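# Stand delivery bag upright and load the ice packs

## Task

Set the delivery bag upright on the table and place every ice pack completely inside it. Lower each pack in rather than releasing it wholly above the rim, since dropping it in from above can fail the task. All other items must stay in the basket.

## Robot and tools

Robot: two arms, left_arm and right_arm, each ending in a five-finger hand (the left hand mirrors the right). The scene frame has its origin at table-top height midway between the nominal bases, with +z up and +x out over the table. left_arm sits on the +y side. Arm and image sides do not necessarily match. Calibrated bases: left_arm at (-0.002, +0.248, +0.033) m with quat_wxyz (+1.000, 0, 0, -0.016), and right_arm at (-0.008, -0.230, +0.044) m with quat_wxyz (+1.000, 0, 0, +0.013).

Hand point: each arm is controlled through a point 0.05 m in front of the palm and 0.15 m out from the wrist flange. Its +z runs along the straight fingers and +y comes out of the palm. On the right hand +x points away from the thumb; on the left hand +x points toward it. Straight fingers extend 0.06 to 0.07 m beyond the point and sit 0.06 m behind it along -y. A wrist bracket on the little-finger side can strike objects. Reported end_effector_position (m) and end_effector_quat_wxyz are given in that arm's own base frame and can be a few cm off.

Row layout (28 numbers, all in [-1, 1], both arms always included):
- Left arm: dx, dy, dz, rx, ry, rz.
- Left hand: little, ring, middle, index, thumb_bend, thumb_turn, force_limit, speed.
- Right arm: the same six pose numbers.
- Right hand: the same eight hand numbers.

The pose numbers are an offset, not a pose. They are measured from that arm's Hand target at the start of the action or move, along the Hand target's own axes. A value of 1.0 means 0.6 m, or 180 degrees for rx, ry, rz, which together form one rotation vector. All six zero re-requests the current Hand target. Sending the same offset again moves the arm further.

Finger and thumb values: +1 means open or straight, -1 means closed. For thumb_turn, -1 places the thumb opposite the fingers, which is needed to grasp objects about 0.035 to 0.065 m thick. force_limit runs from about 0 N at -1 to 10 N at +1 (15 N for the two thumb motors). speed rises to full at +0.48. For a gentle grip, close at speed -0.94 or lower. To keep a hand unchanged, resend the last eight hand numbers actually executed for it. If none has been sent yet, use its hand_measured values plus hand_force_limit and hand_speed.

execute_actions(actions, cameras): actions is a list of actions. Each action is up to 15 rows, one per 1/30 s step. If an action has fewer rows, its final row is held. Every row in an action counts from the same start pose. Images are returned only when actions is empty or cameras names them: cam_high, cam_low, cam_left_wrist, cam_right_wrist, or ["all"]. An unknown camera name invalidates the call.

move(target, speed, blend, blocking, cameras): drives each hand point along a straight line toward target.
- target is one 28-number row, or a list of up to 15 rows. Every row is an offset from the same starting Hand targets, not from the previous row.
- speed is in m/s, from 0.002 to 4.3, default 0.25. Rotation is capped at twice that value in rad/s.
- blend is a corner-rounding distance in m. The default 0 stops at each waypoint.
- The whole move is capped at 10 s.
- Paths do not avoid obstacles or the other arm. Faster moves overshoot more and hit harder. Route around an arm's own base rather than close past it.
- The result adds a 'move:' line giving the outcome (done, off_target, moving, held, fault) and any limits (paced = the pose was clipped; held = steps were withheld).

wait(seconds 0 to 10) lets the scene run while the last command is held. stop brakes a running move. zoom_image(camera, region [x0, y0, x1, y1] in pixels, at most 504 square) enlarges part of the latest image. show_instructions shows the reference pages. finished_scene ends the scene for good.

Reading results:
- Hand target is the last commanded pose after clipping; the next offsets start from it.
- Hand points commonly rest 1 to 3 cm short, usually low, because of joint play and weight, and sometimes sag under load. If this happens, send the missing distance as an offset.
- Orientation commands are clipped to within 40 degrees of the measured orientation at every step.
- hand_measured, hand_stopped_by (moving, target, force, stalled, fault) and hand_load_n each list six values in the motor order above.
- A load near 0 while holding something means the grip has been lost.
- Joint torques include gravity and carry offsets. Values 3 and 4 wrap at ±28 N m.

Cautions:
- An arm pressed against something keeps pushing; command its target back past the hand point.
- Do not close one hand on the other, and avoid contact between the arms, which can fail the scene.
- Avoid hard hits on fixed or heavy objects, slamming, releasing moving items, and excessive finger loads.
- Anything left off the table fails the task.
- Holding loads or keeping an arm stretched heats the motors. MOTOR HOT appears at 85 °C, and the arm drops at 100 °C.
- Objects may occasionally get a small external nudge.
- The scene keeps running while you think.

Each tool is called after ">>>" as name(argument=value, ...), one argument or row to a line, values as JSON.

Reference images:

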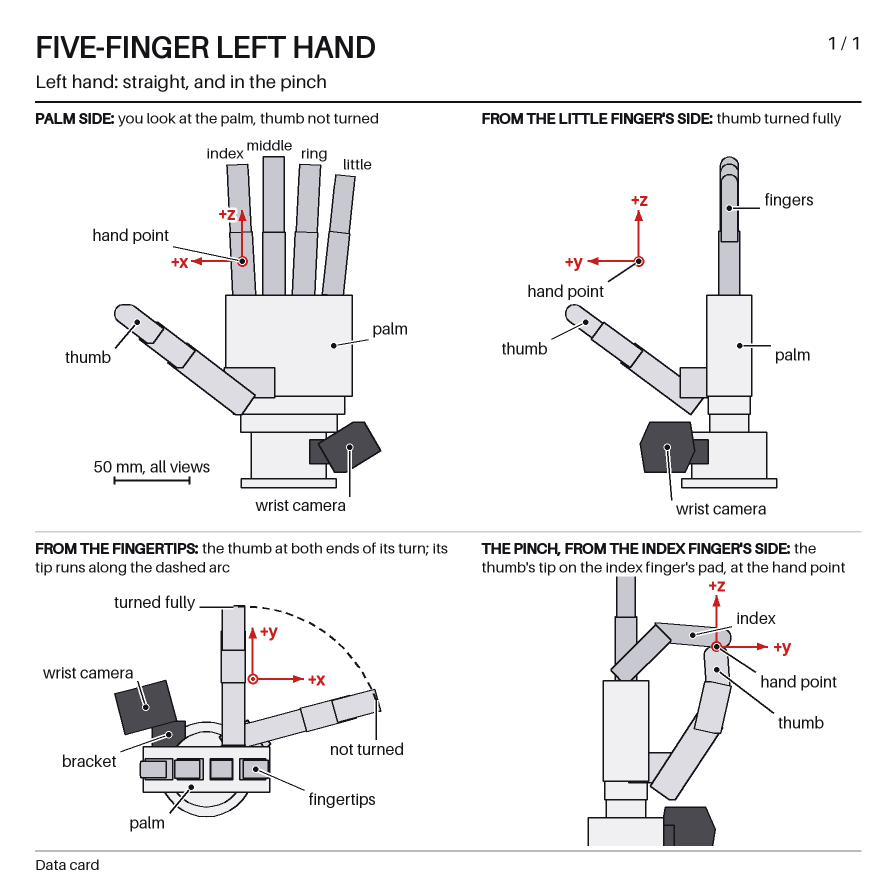

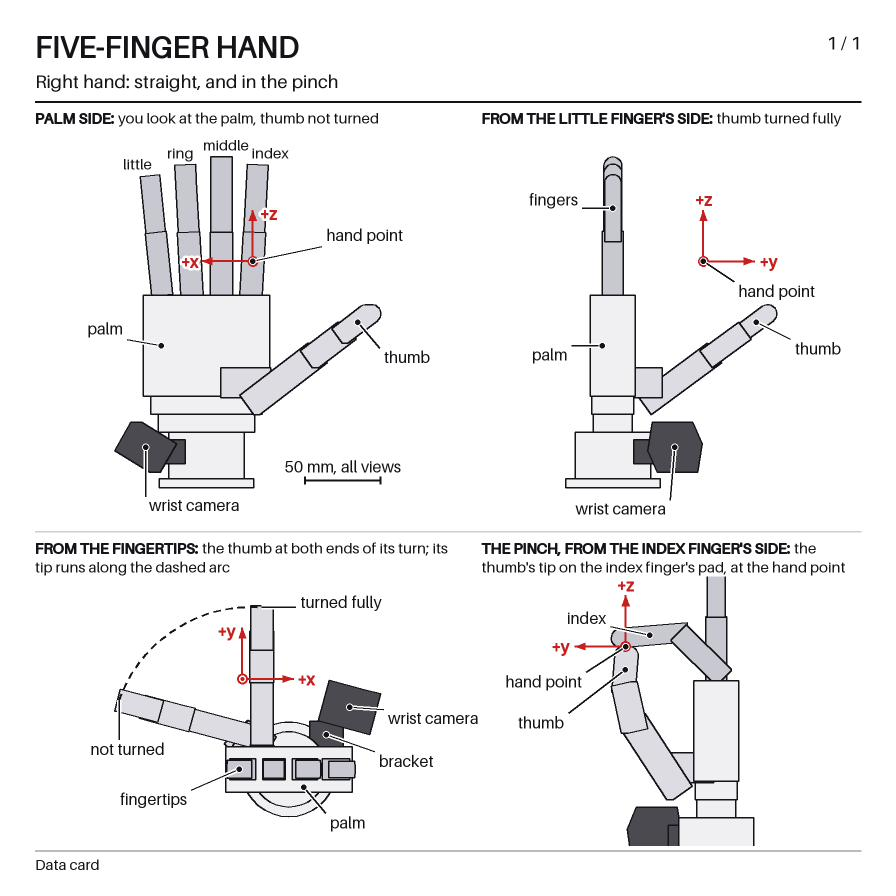

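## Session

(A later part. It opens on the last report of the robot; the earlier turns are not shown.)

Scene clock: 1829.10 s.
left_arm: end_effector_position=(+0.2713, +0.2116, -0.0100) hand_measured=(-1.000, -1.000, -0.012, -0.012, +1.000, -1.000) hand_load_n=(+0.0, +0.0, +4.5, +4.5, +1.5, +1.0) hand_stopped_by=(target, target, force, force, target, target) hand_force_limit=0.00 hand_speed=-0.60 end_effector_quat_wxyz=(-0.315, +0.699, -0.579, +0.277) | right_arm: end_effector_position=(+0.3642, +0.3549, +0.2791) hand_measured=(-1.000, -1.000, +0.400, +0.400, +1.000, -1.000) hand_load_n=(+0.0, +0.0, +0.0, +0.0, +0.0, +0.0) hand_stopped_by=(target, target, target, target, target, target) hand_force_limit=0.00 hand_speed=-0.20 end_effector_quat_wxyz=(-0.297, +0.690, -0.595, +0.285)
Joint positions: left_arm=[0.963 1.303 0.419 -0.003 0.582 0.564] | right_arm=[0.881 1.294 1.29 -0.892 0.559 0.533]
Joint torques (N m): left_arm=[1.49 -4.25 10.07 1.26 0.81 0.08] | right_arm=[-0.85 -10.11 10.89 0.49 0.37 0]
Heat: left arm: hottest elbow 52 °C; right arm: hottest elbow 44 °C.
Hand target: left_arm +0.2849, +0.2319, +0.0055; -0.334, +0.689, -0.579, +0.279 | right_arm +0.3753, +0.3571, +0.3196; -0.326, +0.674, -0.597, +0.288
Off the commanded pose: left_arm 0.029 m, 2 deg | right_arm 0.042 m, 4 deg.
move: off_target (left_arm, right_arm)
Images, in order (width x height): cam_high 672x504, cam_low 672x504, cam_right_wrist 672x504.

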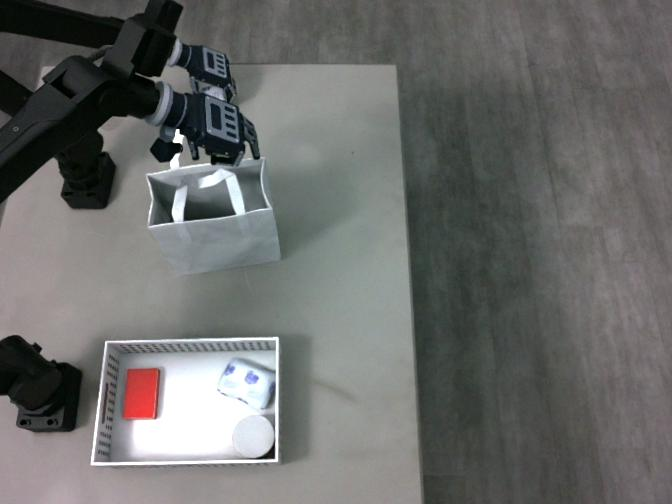

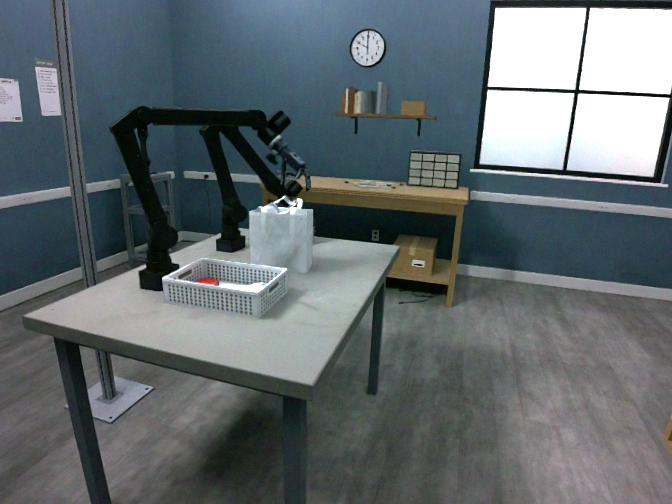

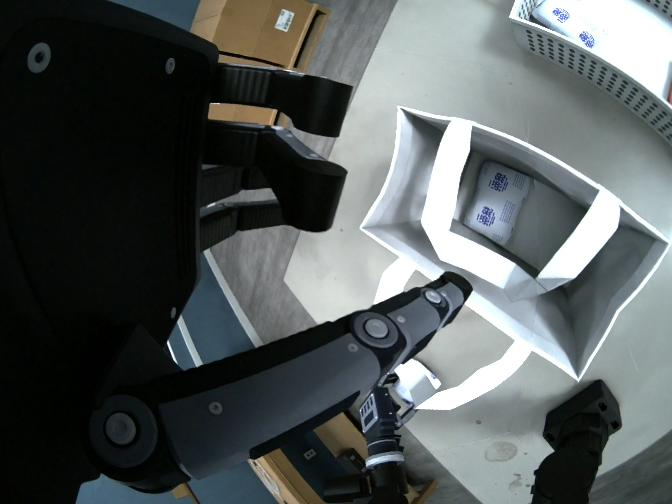

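>>> move(
  target=[
    [0,0,0,0,0,0, -1,-1,-0.1,-0.1,1,-1,0,-0.6, 0.3293,0.0337,-0.0427,0,-0.1417,-0.112, -1,-1,0.4,0.4,1,-1,0,-0.2],
    [0,0,0,0,0,0, -1,-1,-0.1,-0.1,1,-1,0,-0.6, 0.5363,0.3067,0.123,0,-0.2835,-0.2239, -1,-1,0.5,0.5,1,-1,0,-0.2],
  ],
  cameras=["all"],
  speed=0.18,
  blend=0.05,
)

>>> zoom_image(
  camera="cam_high",
  region=[100, 40, 300, 280],
)

>>> zoom_image(
  camera="cam_high",
  region=[90, 320, 300, 480],
)

>>> zoom_image(
  camera="cam_low",
  region=[205, 160, 345, 280],
)

>>> zoom_image(
  camera="cam_right_wrist",
  region=[200, 0, 672, 504],
)

Scene clock: 1865.77 s.
left_arm: end_effector_position=(+0.2713, +0.2116, -0.0100) hand_measured=(-1.000, -1.000, -0.012, -0.012, +1.000, -1.000) hand_load_n=(+0.0, +0.0, +4.5, +4.5, +1.5, +1.0) hand_stopped_by=(target, target, force, force, target, target) hand_force_limit=0.00 hand_speed=-0.60 end_effector_quat_wxyz=(-0.315, +0.699, -0.579, +0.277) | right_arm: end_effector_position=(+0.3455, +0.0355, +0.1212) hand_measured=(-1.000, -1.000, +0.500, +0.500, +1.000, -1.000) hand_load_n=(+0.0, +0.0, +0.0, +0.0, +0.0, +0.0) hand_stopped_by=(target, target, target, target, target, target) hand_force_limit=0.00 hand_speed=-0.20 end_effector_quat_wxyz=(-0.427, +0.890, -0.148, +0.057)
Joint positions: left_arm=[0.963 1.303 0.419 -0.003 0.582 0.564] | right_arm=[-0.236 1.33 0.922 -1.088 -0.889 -1.442]
Joint torques (N m): left_arm=[1.79 -5.48 10.07 1.07 0.81 0.08] | right_arm=[-1.08 -6.77 7.79 -0.34 -0.91 -0.03]
Heat: left arm: hottest elbow 52 °C; right arm: hottest elbow 49 °C.
Hand target: left_arm +0.2849, +0.2319, +0.0055; -0.334, +0.689, -0.579, +0.279 | right_arm +0.3578, +0.0309, +0.1294; -0.431, +0.889, -0.142, +0.068
Off the commanded pose: left_arm 0.029 m, 2 deg | right_arm 0.015 m, 1 deg.
move: off_target (left_arm, right_arm); target 2's new numbers were sent with right_arm's hand 0.015 m and 1 deg from that target

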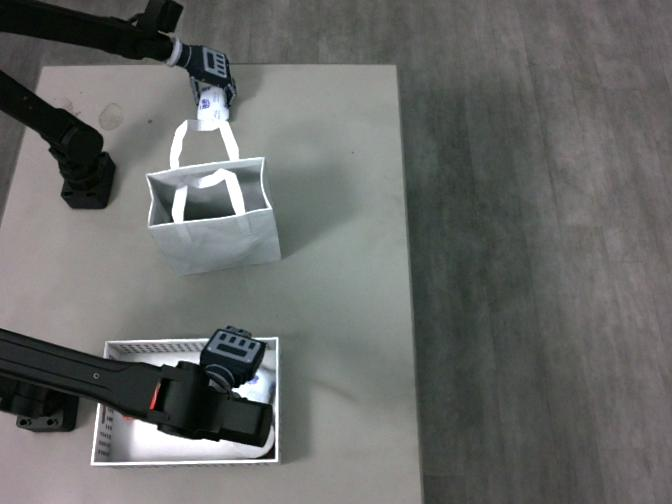

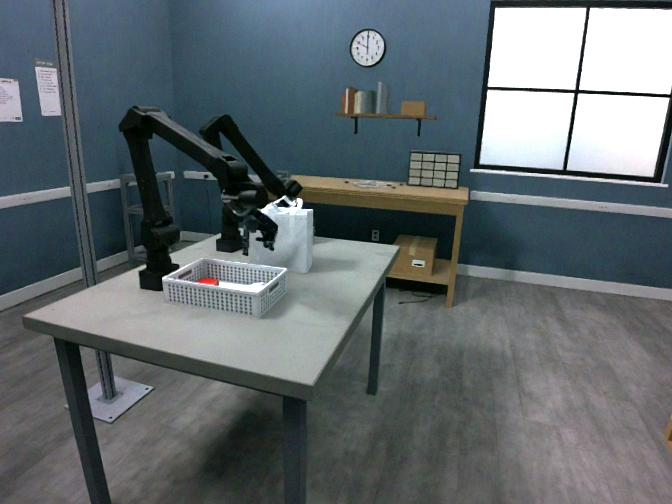

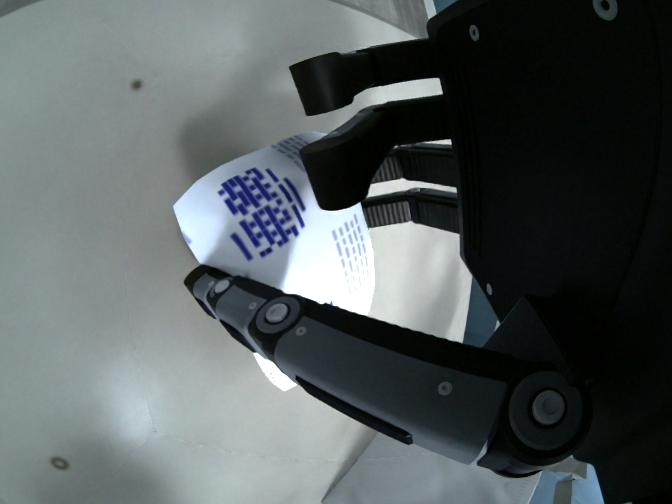

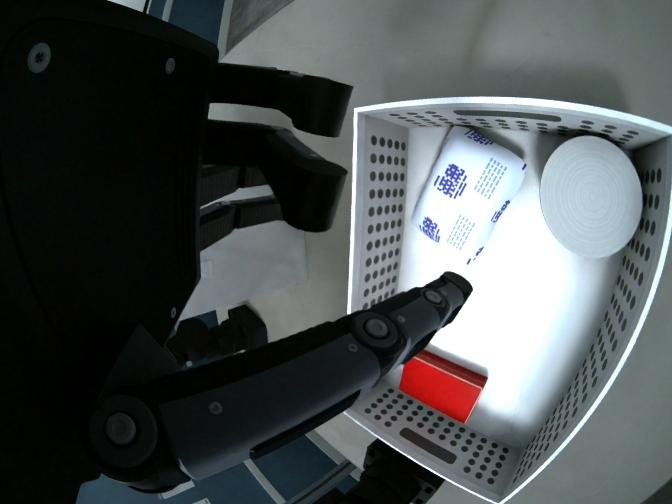

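Scaled by 2.100.

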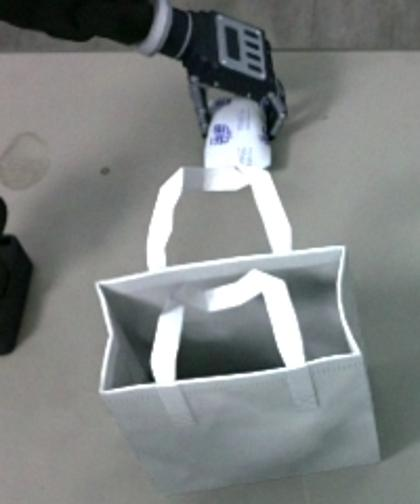

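Scaled by 2.400.

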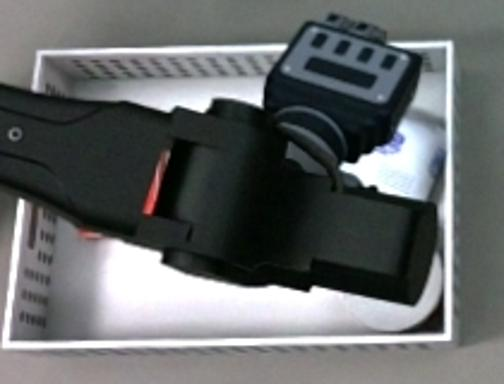

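Scaled by 3.600.

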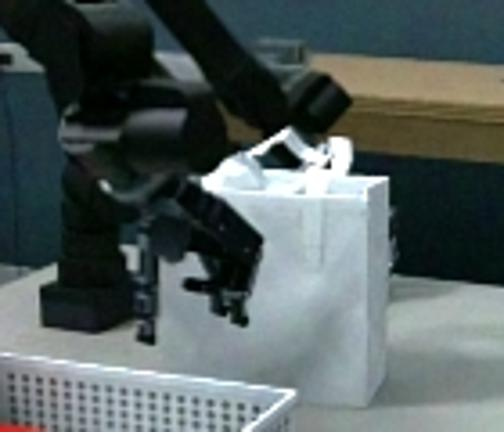

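Scaled by 1.000.

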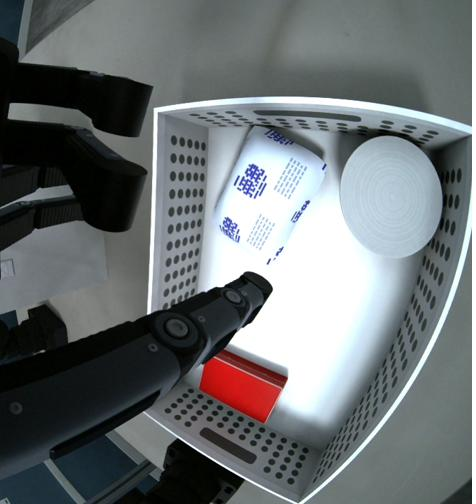

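>>> move(
  target=[
    [0,-0.4514,-0.3565,0,0,0, -1,-1,-0.1,-0.1,1,-1,0,-0.6, 0.05,0.1023,0.0723,0,0,0, -1,-1,0.4,0.4,1,-1,0,-0.2],
    [0.6043,-0.367,-0.4672,0,-0.0218,-0.0172, -1,-1,-0.1,-0.1,1,-1,0,-0.6, 0.05,0.1023,0.0723,0,0,0, -1,-1,0.4,0.4,1,-1,0,-0.2],
  ],
  cameras=["all"],
  speed=0.13,
  blend=0.04,
)

>>> zoom_image(
  camera="cam_high",
  region=[100, 40, 300, 280],
)

>>> zoom_image(
  camera="cam_low",
  region=[205, 130, 345, 280],
)

>>> zoom_image(
  camera="cam_right_wrist",
  region=[250, 0, 672, 400],
)

>>> zoom_image(
  camera="cam_left_wrist",
  region=[0, 50, 450, 504],
)

Scene clock: 1948.03 s.
left_arm: end_effector_position=(+0.2613, -0.1320, +0.3198) hand_measured=(-1.000, -1.000, -0.012, -0.012, +1.000, -1.000) hand_load_n=(+0.0, +0.0, +4.5, +4.5, +1.5, +1.0) hand_stopped_by=(target, target, force, force, target, target) hand_force_limit=0.00 hand_speed=-0.60 end_effector_quat_wxyz=(-0.347, +0.711, -0.565, +0.232) | right_arm: end_effector_position=(+0.3796, +0.0252, +0.0584) hand_measured=(-1.000, -1.000, +0.400, +0.400, +1.000, -1.000) hand_load_n=(+0.0, +0.0, +0.0, +0.0, +0.0, +0.5) hand_stopped_by=(target, target, target, target, target, target) hand_force_limit=0.00 hand_speed=-0.20 end_effector_quat_wxyz=(-0.427, +0.891, -0.141, +0.058)
Joint positions: left_arm=[-0.742 0.791 1.084 -1.34 -0.719 -0.769] | right_arm=[-0.24 1.511 0.922 -0.92 -0.89 -1.468]
Joint torques (N m): left_arm=[-0.15 -1.14 13.9 0.88 -0.72 -0.07] | right_arm=[-1.32 -8.53 4.96 0.64 -0.91 -0.04]
Heat: left arm: hottest elbow 53 °C; right arm: hottest elbow 45 °C.
Hand target: left_arm +0.2664, -0.1404, +0.3513; -0.346, +0.714, -0.549, +0.264 | right_arm +0.3849, +0.0178, +0.0543; -0.431, +0.889, -0.142, +0.068
Off the commanded pose: left_arm 0.033 m, 4 deg | right_arm 0.010 m, 1 deg.
move: off_target (left_arm)

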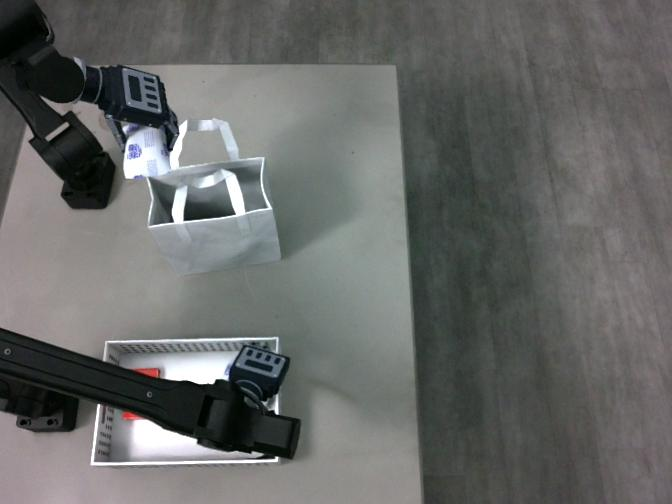

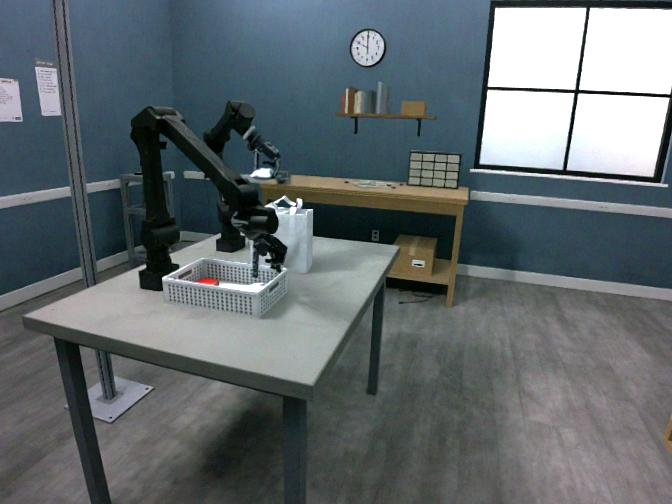

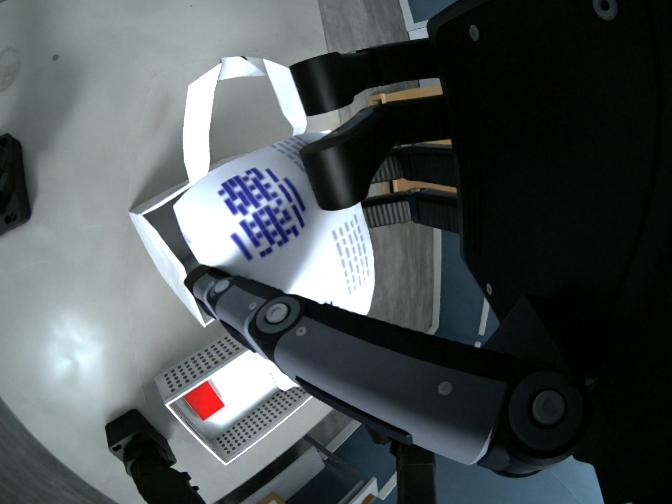

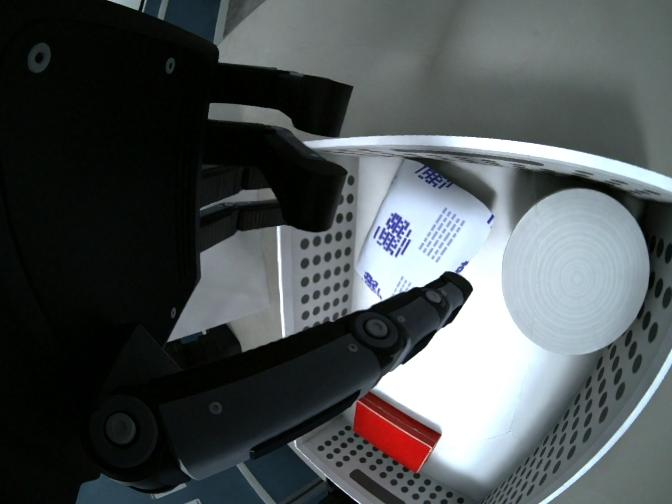

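Scaled by 2.100.

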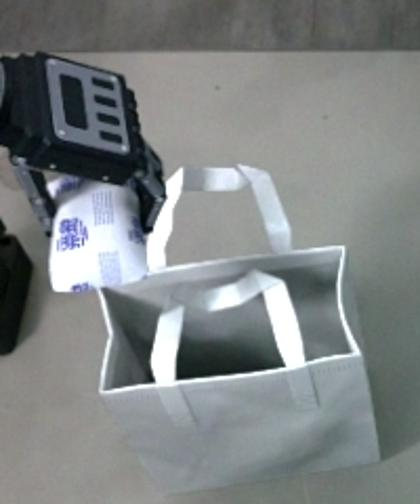

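Scaled by 3.360.

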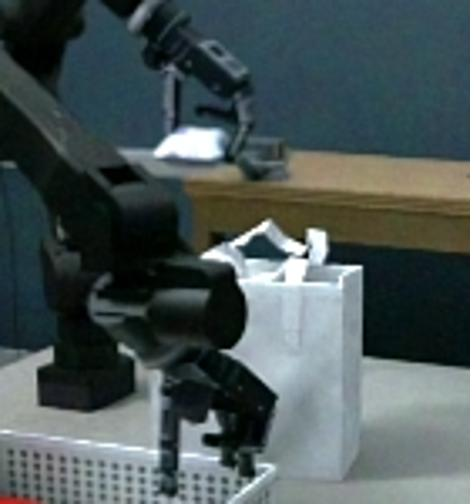

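Scaled by 1.194 from the camera's 672x504 image, which has a finer 960x720 frame.

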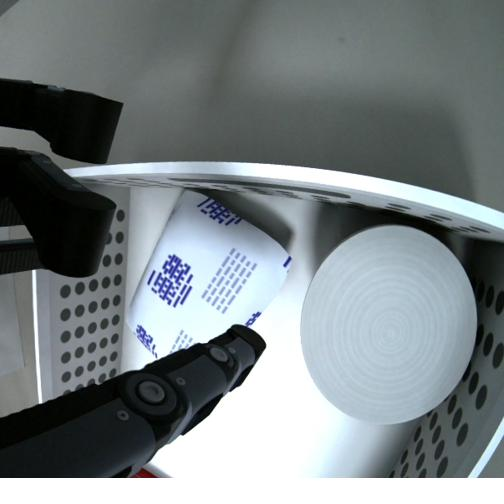

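Scaled by 1.110 from the camera's 672x504 image, which has a finer 960x720 frame.

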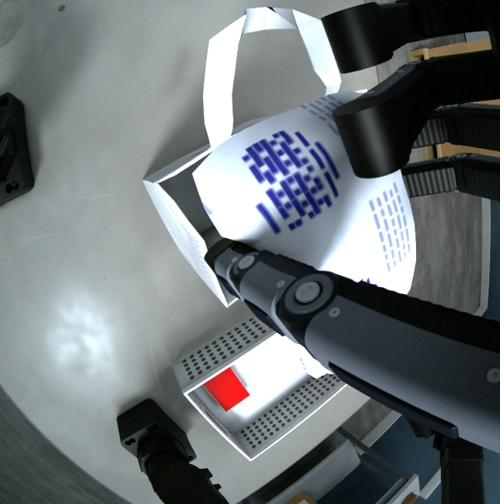

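>>> move(
  target=[-0.036,0.0998,0.1158,0,-0.0131,-0.0103, -1,-1,-0.1,-0.1,1,-1,0,-0.6, 0.02,0.029,0.0441,0,0,0, -1,-1,0.4,0.4,1,-1,0,-0.2],
  cameras=["all"],
  speed=0.1,
)

>>> zoom_image(
  camera="cam_high",
  region=[100, 40, 300, 280],
)

>>> zoom_image(
  camera="cam_low",
  region=[205, 130, 345, 280],
)

>>> zoom_image(
  camera="cam_right_wrist",
  region=[250, 0, 672, 400],
)

>>> zoom_image(
  camera="cam_left_wrist",
  region=[0, 50, 450, 504],
)

Scene clock: 1985.33 s.
left_arm: end_effector_position=(+0.2709, -0.1166, +0.2484) hand_measured=(-1.000, -1.000, -0.012, -0.012, +1.000, -1.000) hand_load_n=(+0.0, +0.0, +4.5, +4.5, +1.0, +1.0) hand_stopped_by=(target, target, force, force, target, target) hand_force_limit=0.00 hand_speed=-0.60 end_effector_quat_wxyz=(-0.350, +0.724, -0.546, +0.235) | right_arm: end_effector_position=(+0.3914, +0.0228, +0.0260) hand_measured=(-1.000, -1.000, +0.400, +0.400, +1.000, -1.000) hand_load_n=(+0.0, +0.0, -0.5, +0.0, +0.0, +0.0) hand_stopped_by=(target, target, target, target, target, target) hand_force_limit=0.00 hand_speed=-0.20 end_effector_quat_wxyz=(-0.428, +0.890, -0.147, +0.060)
Joint positions: left_arm=[-0.669 0.729 0.86 -1.132 -0.701 -0.734] | right_arm=[-0.24 1.59 0.911 -0.815 -0.89 -1.448]
Joint torques (N m): left_arm=[1.9 -2.78 9.94 2.15 -0.23 0.03] | right_arm=[0.62 -9.05 5.07 0.92 -0.84 0.13]
Motor temperatures (°C): left_arm=[28 24 56 28 29 26] | right_arm=[27 28 42 27 29 26]
Heat: left arm: hottest elbow 56 °C; right arm: hottest elbow 42 °C.
Hand target: left_arm +0.2774, -0.1149, +0.2613; -0.353, +0.728, -0.530, +0.255 | right_arm +0.3994, +0.0236, +0.0242; -0.431, +0.889, -0.142, +0.068
Off the commanded pose: left_arm 0.015 m, 3 deg | right_arm 0.008 m, 1 deg.
move: off_target (left_arm)

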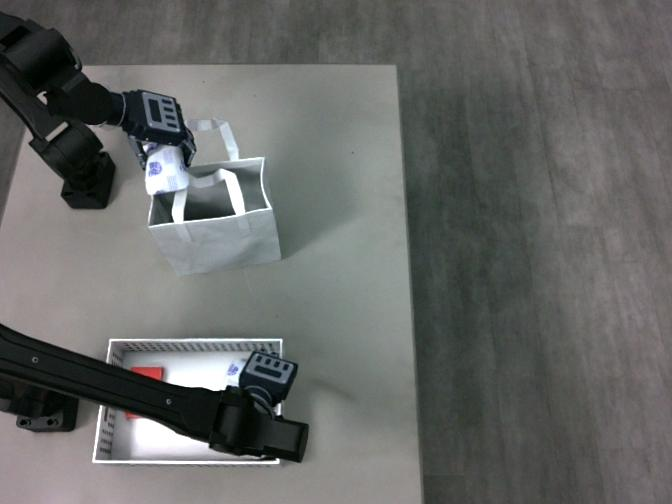

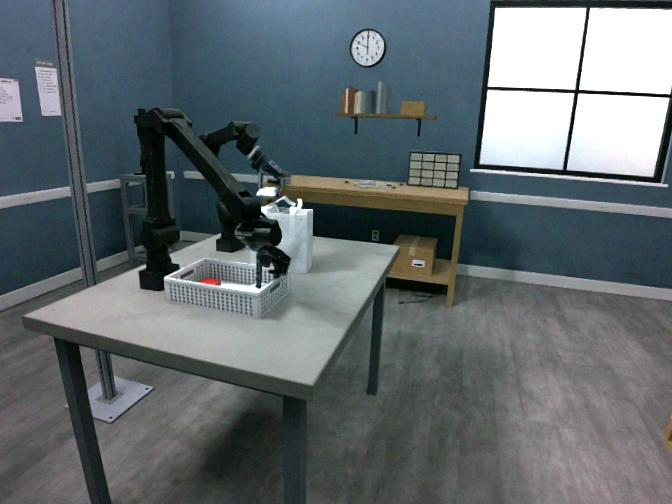

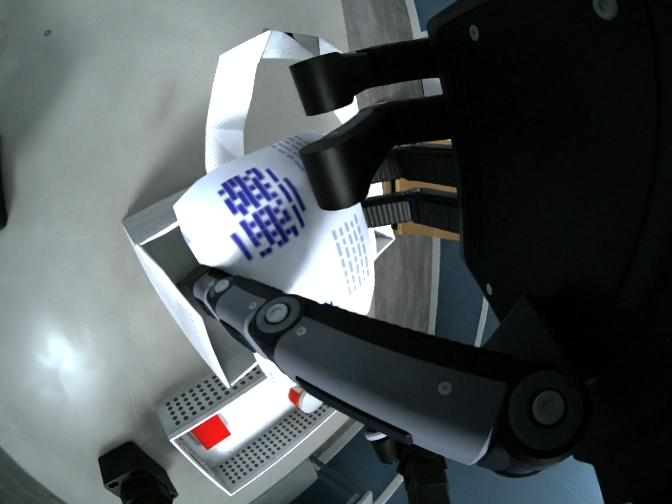

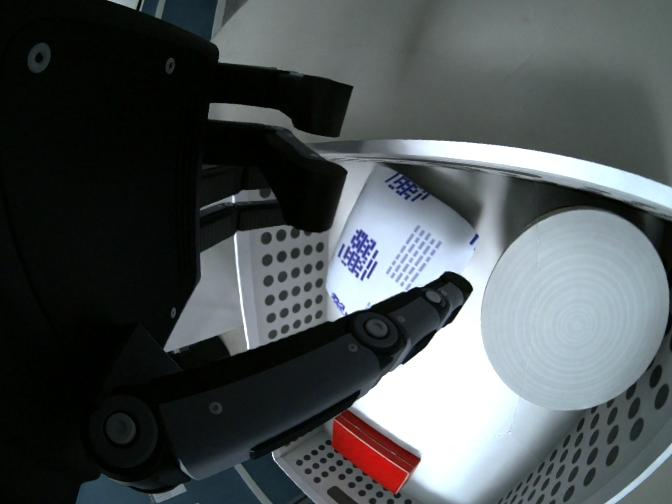

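Scaled by 2.100.

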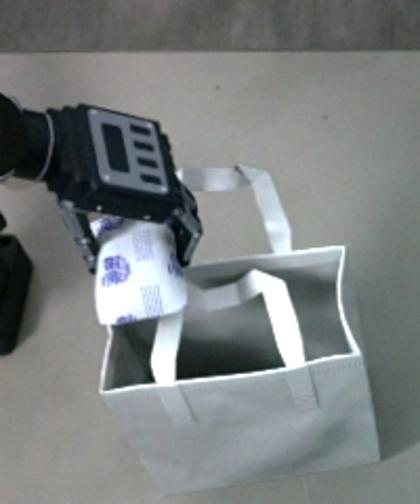

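Scaled by 3.360.

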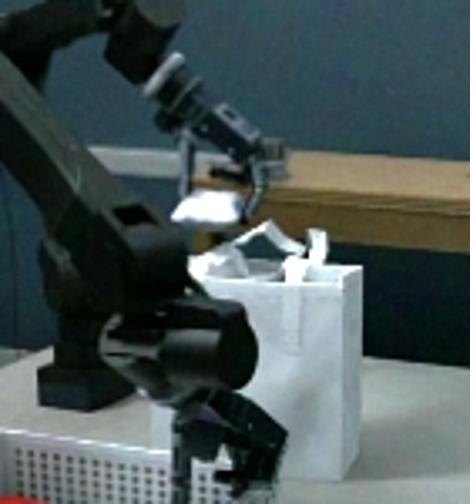

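Scaled by 1.194 from the camera's 672x504 image, which has a finer 960x720 frame.

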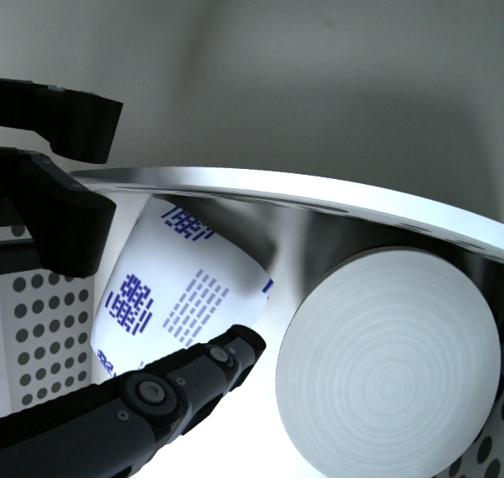

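Scaled by 1.110 from the camera's 672x504 image, which has a finer 960x720 frame.

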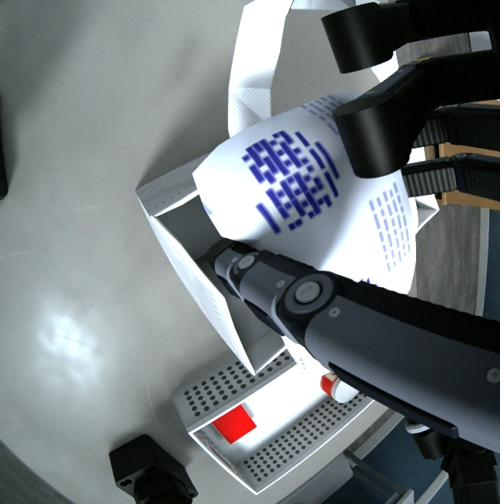

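>>> move(
  target=[
    [-0.0222,0.0,0.0,0,0,0, -1,-1,-0.1,-0.1,1,-1,0,-0.6, 0,-0.0262,-0.0207,0,0,0, -1,-1,0.4,0.4,1,-1,0,-0.2],
    [-0.0222,0.0647,0.0527,0,0,0, -1,-1,-0.1,-0.1,1,-1,0,-0.6, -0.075,-0.0323,-0.0128,0,0,0, -1,-1,0.4,0.4,1,-1,0,-0.2],
  ],
  cameras=["all"],
  speed=0.08,
)

>>> zoom_image(
  camera="cam_high",
  region=[100, 40, 300, 280],
)

>>> zoom_image(
  camera="cam_low",
  region=[205, 130, 345, 280],
)

>>> zoom_image(
  camera="cam_right_wrist",
  region=[250, 0, 672, 400],
)

>>> zoom_image(
  camera="cam_left_wrist",
  region=[0, 50, 450, 504],
)

>>> zoom_image(
  camera="cam_high",
  region=[90, 320, 300, 480],
)

Scene clock: 2036.50 s.
left_arm: end_effector_position=(+0.2678, -0.1032, +0.2019) hand_measured=(-1.000, -1.000, -0.012, -0.012, +1.000, -1.000) hand_load_n=(+0.0, +0.0, +4.5, +4.5, +1.5, +0.5) hand_stopped_by=(target, target, force, force, target, target) hand_force_limit=0.00 hand_speed=-0.60 end_effector_quat_wxyz=(-0.350, +0.724, -0.544, +0.238) | right_arm: end_effector_position=(+0.3513, +0.0373, +0.0347) hand_measured=(-1.000, -1.000, +0.400, +0.400, +1.000, -1.000) hand_load_n=(+0.0, +0.0, +0.0, +0.0, +0.0, +0.0) hand_stopped_by=(target, target, target, target, target, target) hand_force_limit=0.00 hand_speed=-0.20 end_effector_quat_wxyz=(-0.429, +0.888, -0.159, +0.051)
Joint positions: left_arm=[-0.624 0.671 0.711 -1.004 -0.676 -0.686] | right_arm=[-0.23 1.481 0.808 -0.817 -0.89 -1.408]
Joint torques (N m): left_arm=[2.43 -1.26 9.54 2.13 -0.07 0.13] | right_arm=[1.14 -10.52 4.78 0.66 -0.74 0.17]
Heat: left arm: hottest elbow 52 °C; right arm: hottest elbow 41 °C.
Hand target: left_arm +0.2738, -0.1019, +0.2113; -0.353, +0.728, -0.530, +0.255 | right_arm +0.3585, +0.0432, +0.0443; -0.431, +0.889, -0.142, +0.068
Off the commanded pose: left_arm 0.011 m, 3 deg | right_arm 0.013 m, 3 deg.
move: off_target (left_arm, right_arm)

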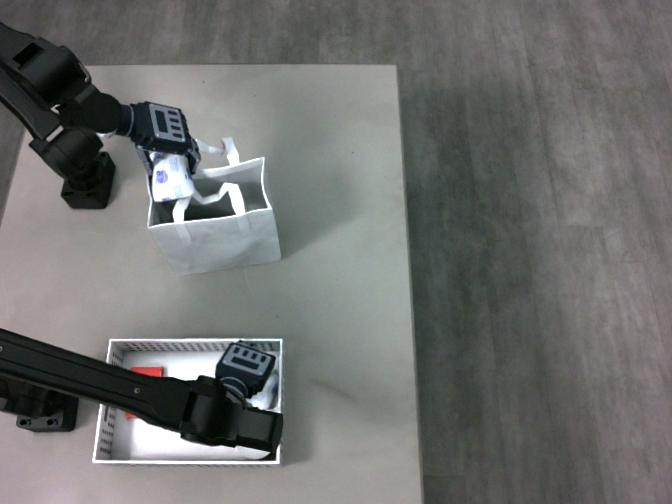

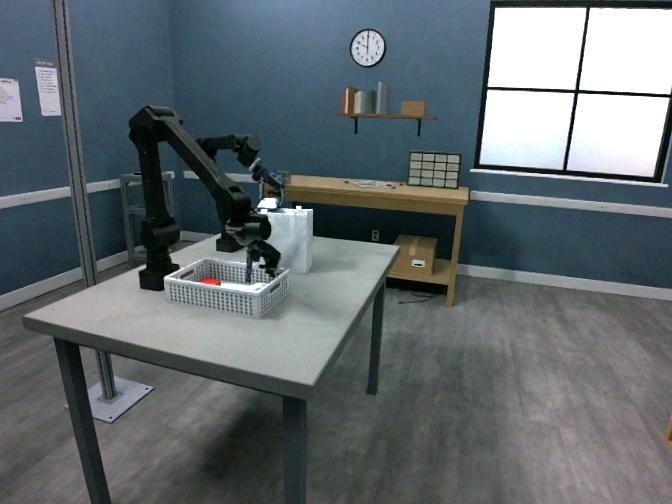

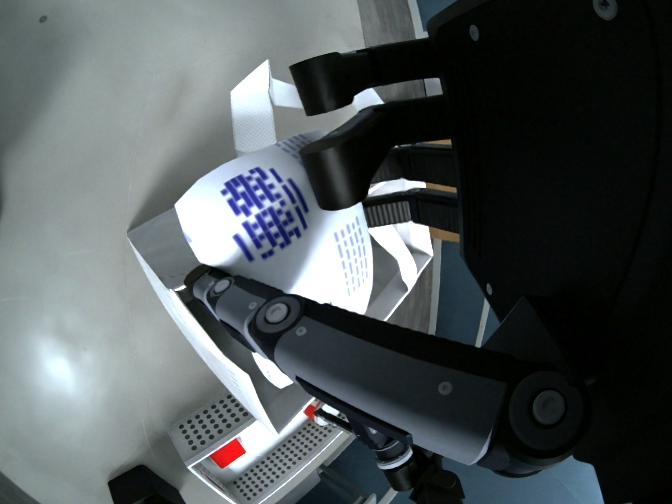

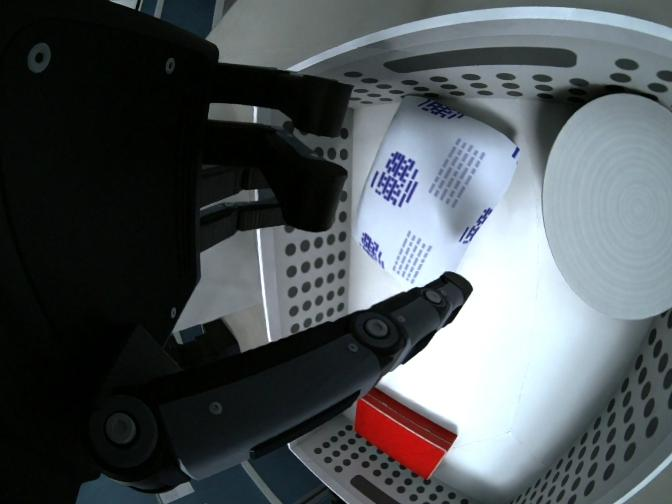

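Scaled by 2.100.

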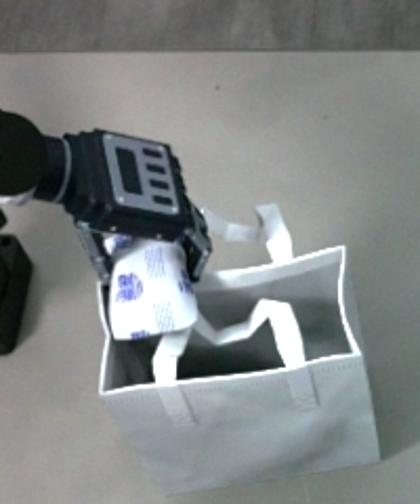

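Scaled by 3.360.

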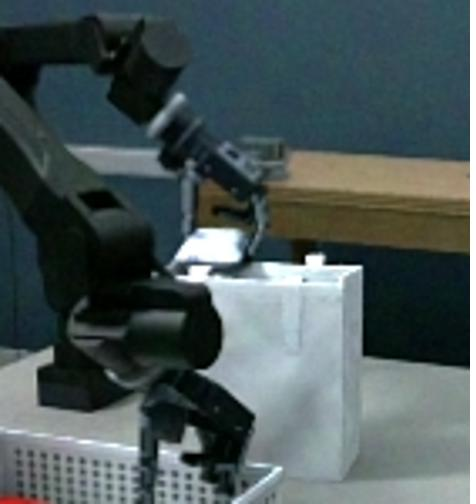

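Scaled by 1.194 from the camera's 672x504 image, which has a finer 960x720 frame.

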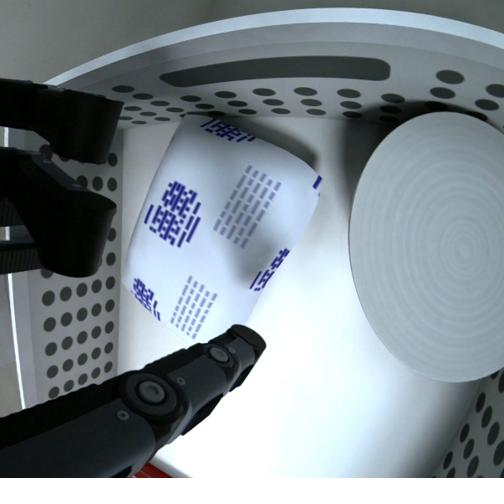

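Scaled by 1.110 from the camera's 672x504 image, which has a finer 960x720 frame.

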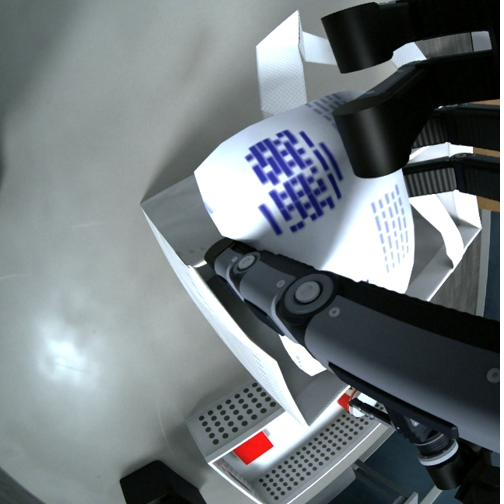

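Scaled by 2.400.

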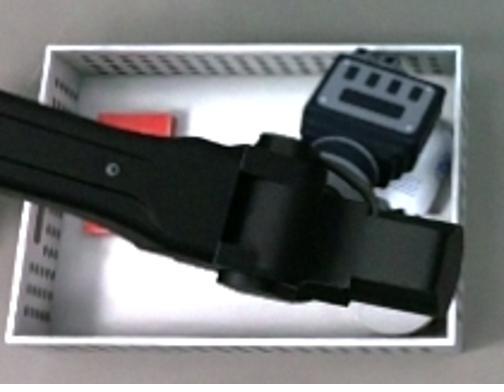

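>>> move(
  target=[
    [0,0.04,0.03,0,0,0, -1,-1,-0.1,-0.1,1,-1,0,-0.6, 0.0133,-0.0041,0.0052,0,0.0262,0.0207, -1,-1,0.4,0.4,1,-1,0,-0.2],
    [0,0.0785,0.062,0,0,0, -1,-1,-0.1,-0.1,1,-1,0,-0.6, 0.0133,0.0417,0.0414,0,0.0262,0.0207, -1,-1,0.4,0.4,1,-1,0,-0.2],
  ],
  cameras=["all"],
  speed=0.07,
)

>>> zoom_image(
  camera="cam_high",
  region=[100, 40, 300, 280],
)

>>> zoom_image(
  camera="cam_right_wrist",
  region=[250, 0, 672, 400],
)

>>> zoom_image(
  camera="cam_low",
  region=[205, 130, 345, 280],
)

Scene clock: 2114.00 s.
left_arm: end_effector_position=(+0.2754, -0.1057, +0.1632) hand_measured=(-1.000, -1.000, -0.012, -0.012, +1.000, -1.000) hand_load_n=(+0.0, +0.0, +4.0, +3.5, +1.0, +2.0) hand_stopped_by=(target, target, force, force, target, target) hand_force_limit=0.00 hand_speed=-0.60 end_effector_quat_wxyz=(-0.351, +0.729, -0.523, +0.270) | right_arm: end_effector_position=(+0.3615, +0.0387, +0.0113) hand_measured=(-1.000, -1.000, +0.400, +0.400, +1.000, -1.000) hand_load_n=(+0.0, +0.0, +0.0, +0.0, +0.0, +0.0) hand_stopped_by=(target, target, target, target, target, target) hand_force_limit=0.00 hand_speed=-0.20 end_effector_quat_wxyz=(-0.425, +0.879, -0.198, +0.087)
Joint positions: left_arm=[-0.615 0.645 0.576 -0.826 -0.676 -0.695] | right_arm=[-0.225 1.486 0.727 -0.568 -0.873 -1.238]
Joint torques (N m): left_arm=[1.55 0.56 7.95 1.43 -0.04 0.03] | right_arm=[1.2 -7.59 4.78 1.11 -0.5 0.15]
Heat: left arm: hottest elbow 52 °C; right arm: hottest elbow 40 °C.
Hand target: left_arm +0.2737, -0.1017, +0.1513; -0.353, +0.728, -0.530, +0.255 | right_arm +0.3672, +0.0446, +0.0092; -0.426, +0.880, -0.188, +0.090
Off the commanded pose: left_arm 0.013 m, 2 deg | right_arm 0.008 m, 1 deg.
move: off_target (left_arm)

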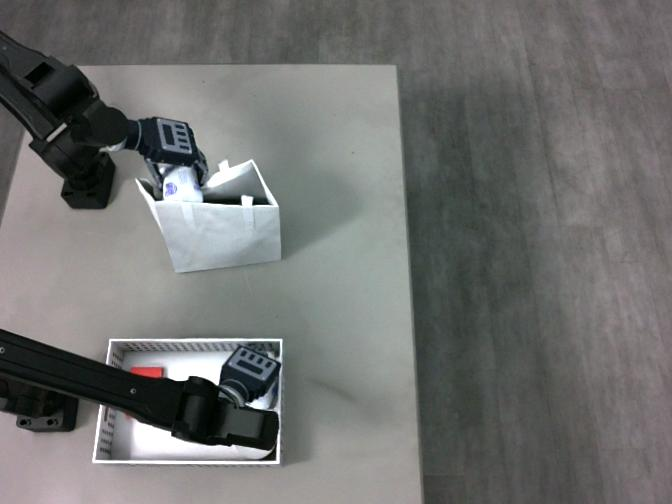

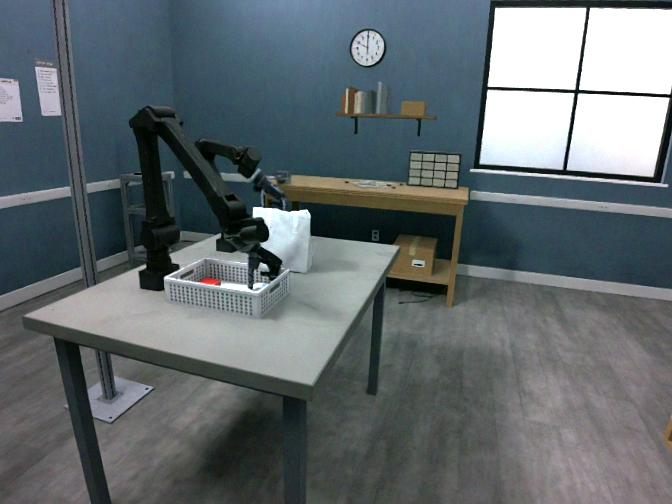

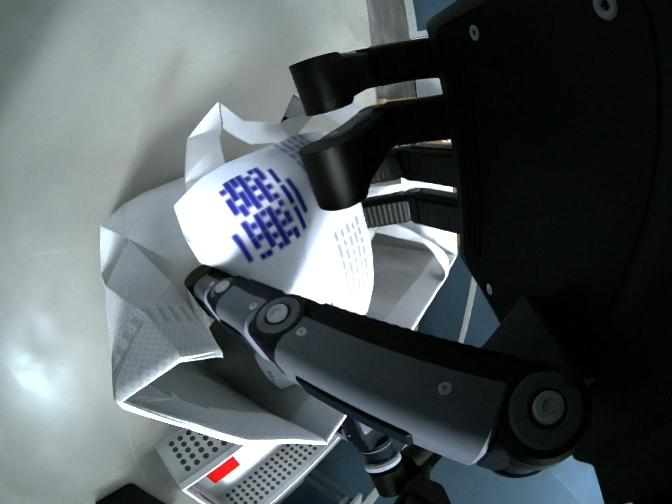

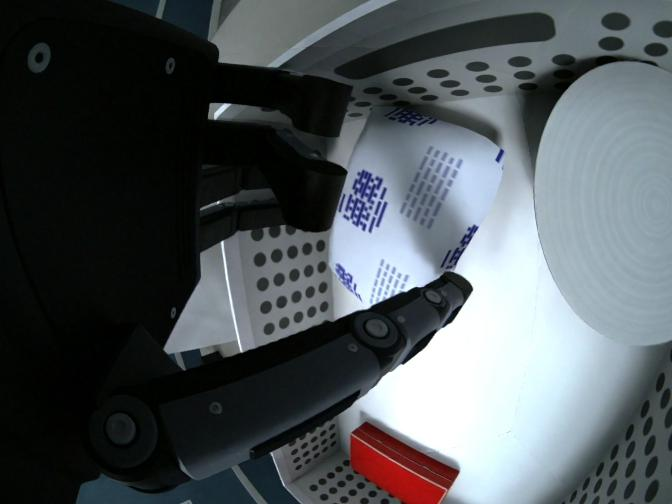

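Scaled by 2.100.

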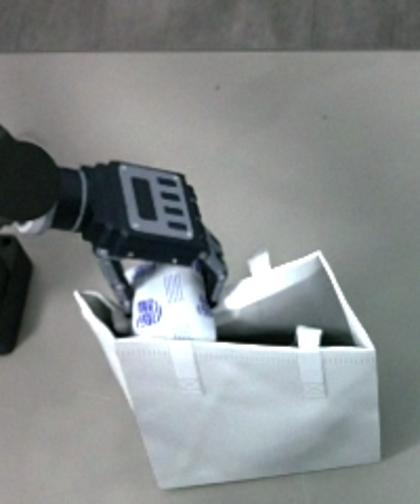

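Scaled by 1.194 from the camera's 672x504 image, which has a finer 960x720 frame.

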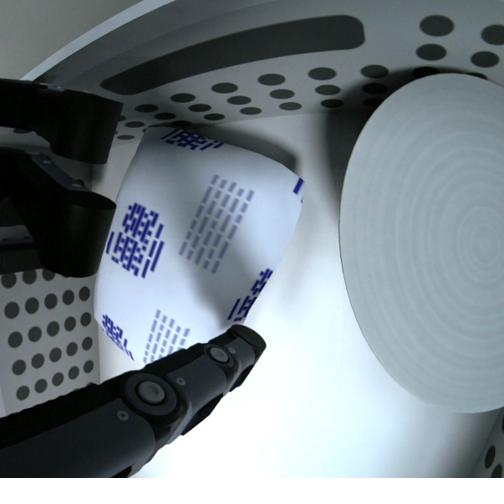

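Scaled by 3.360.

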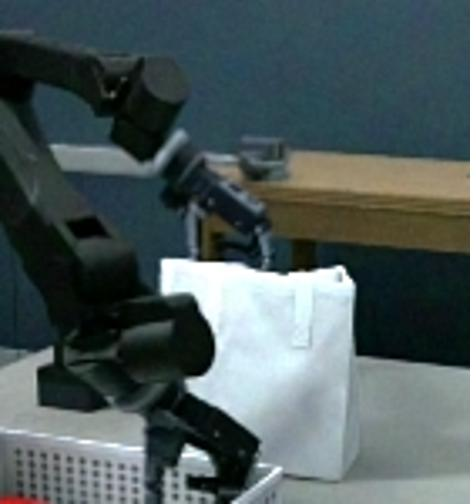

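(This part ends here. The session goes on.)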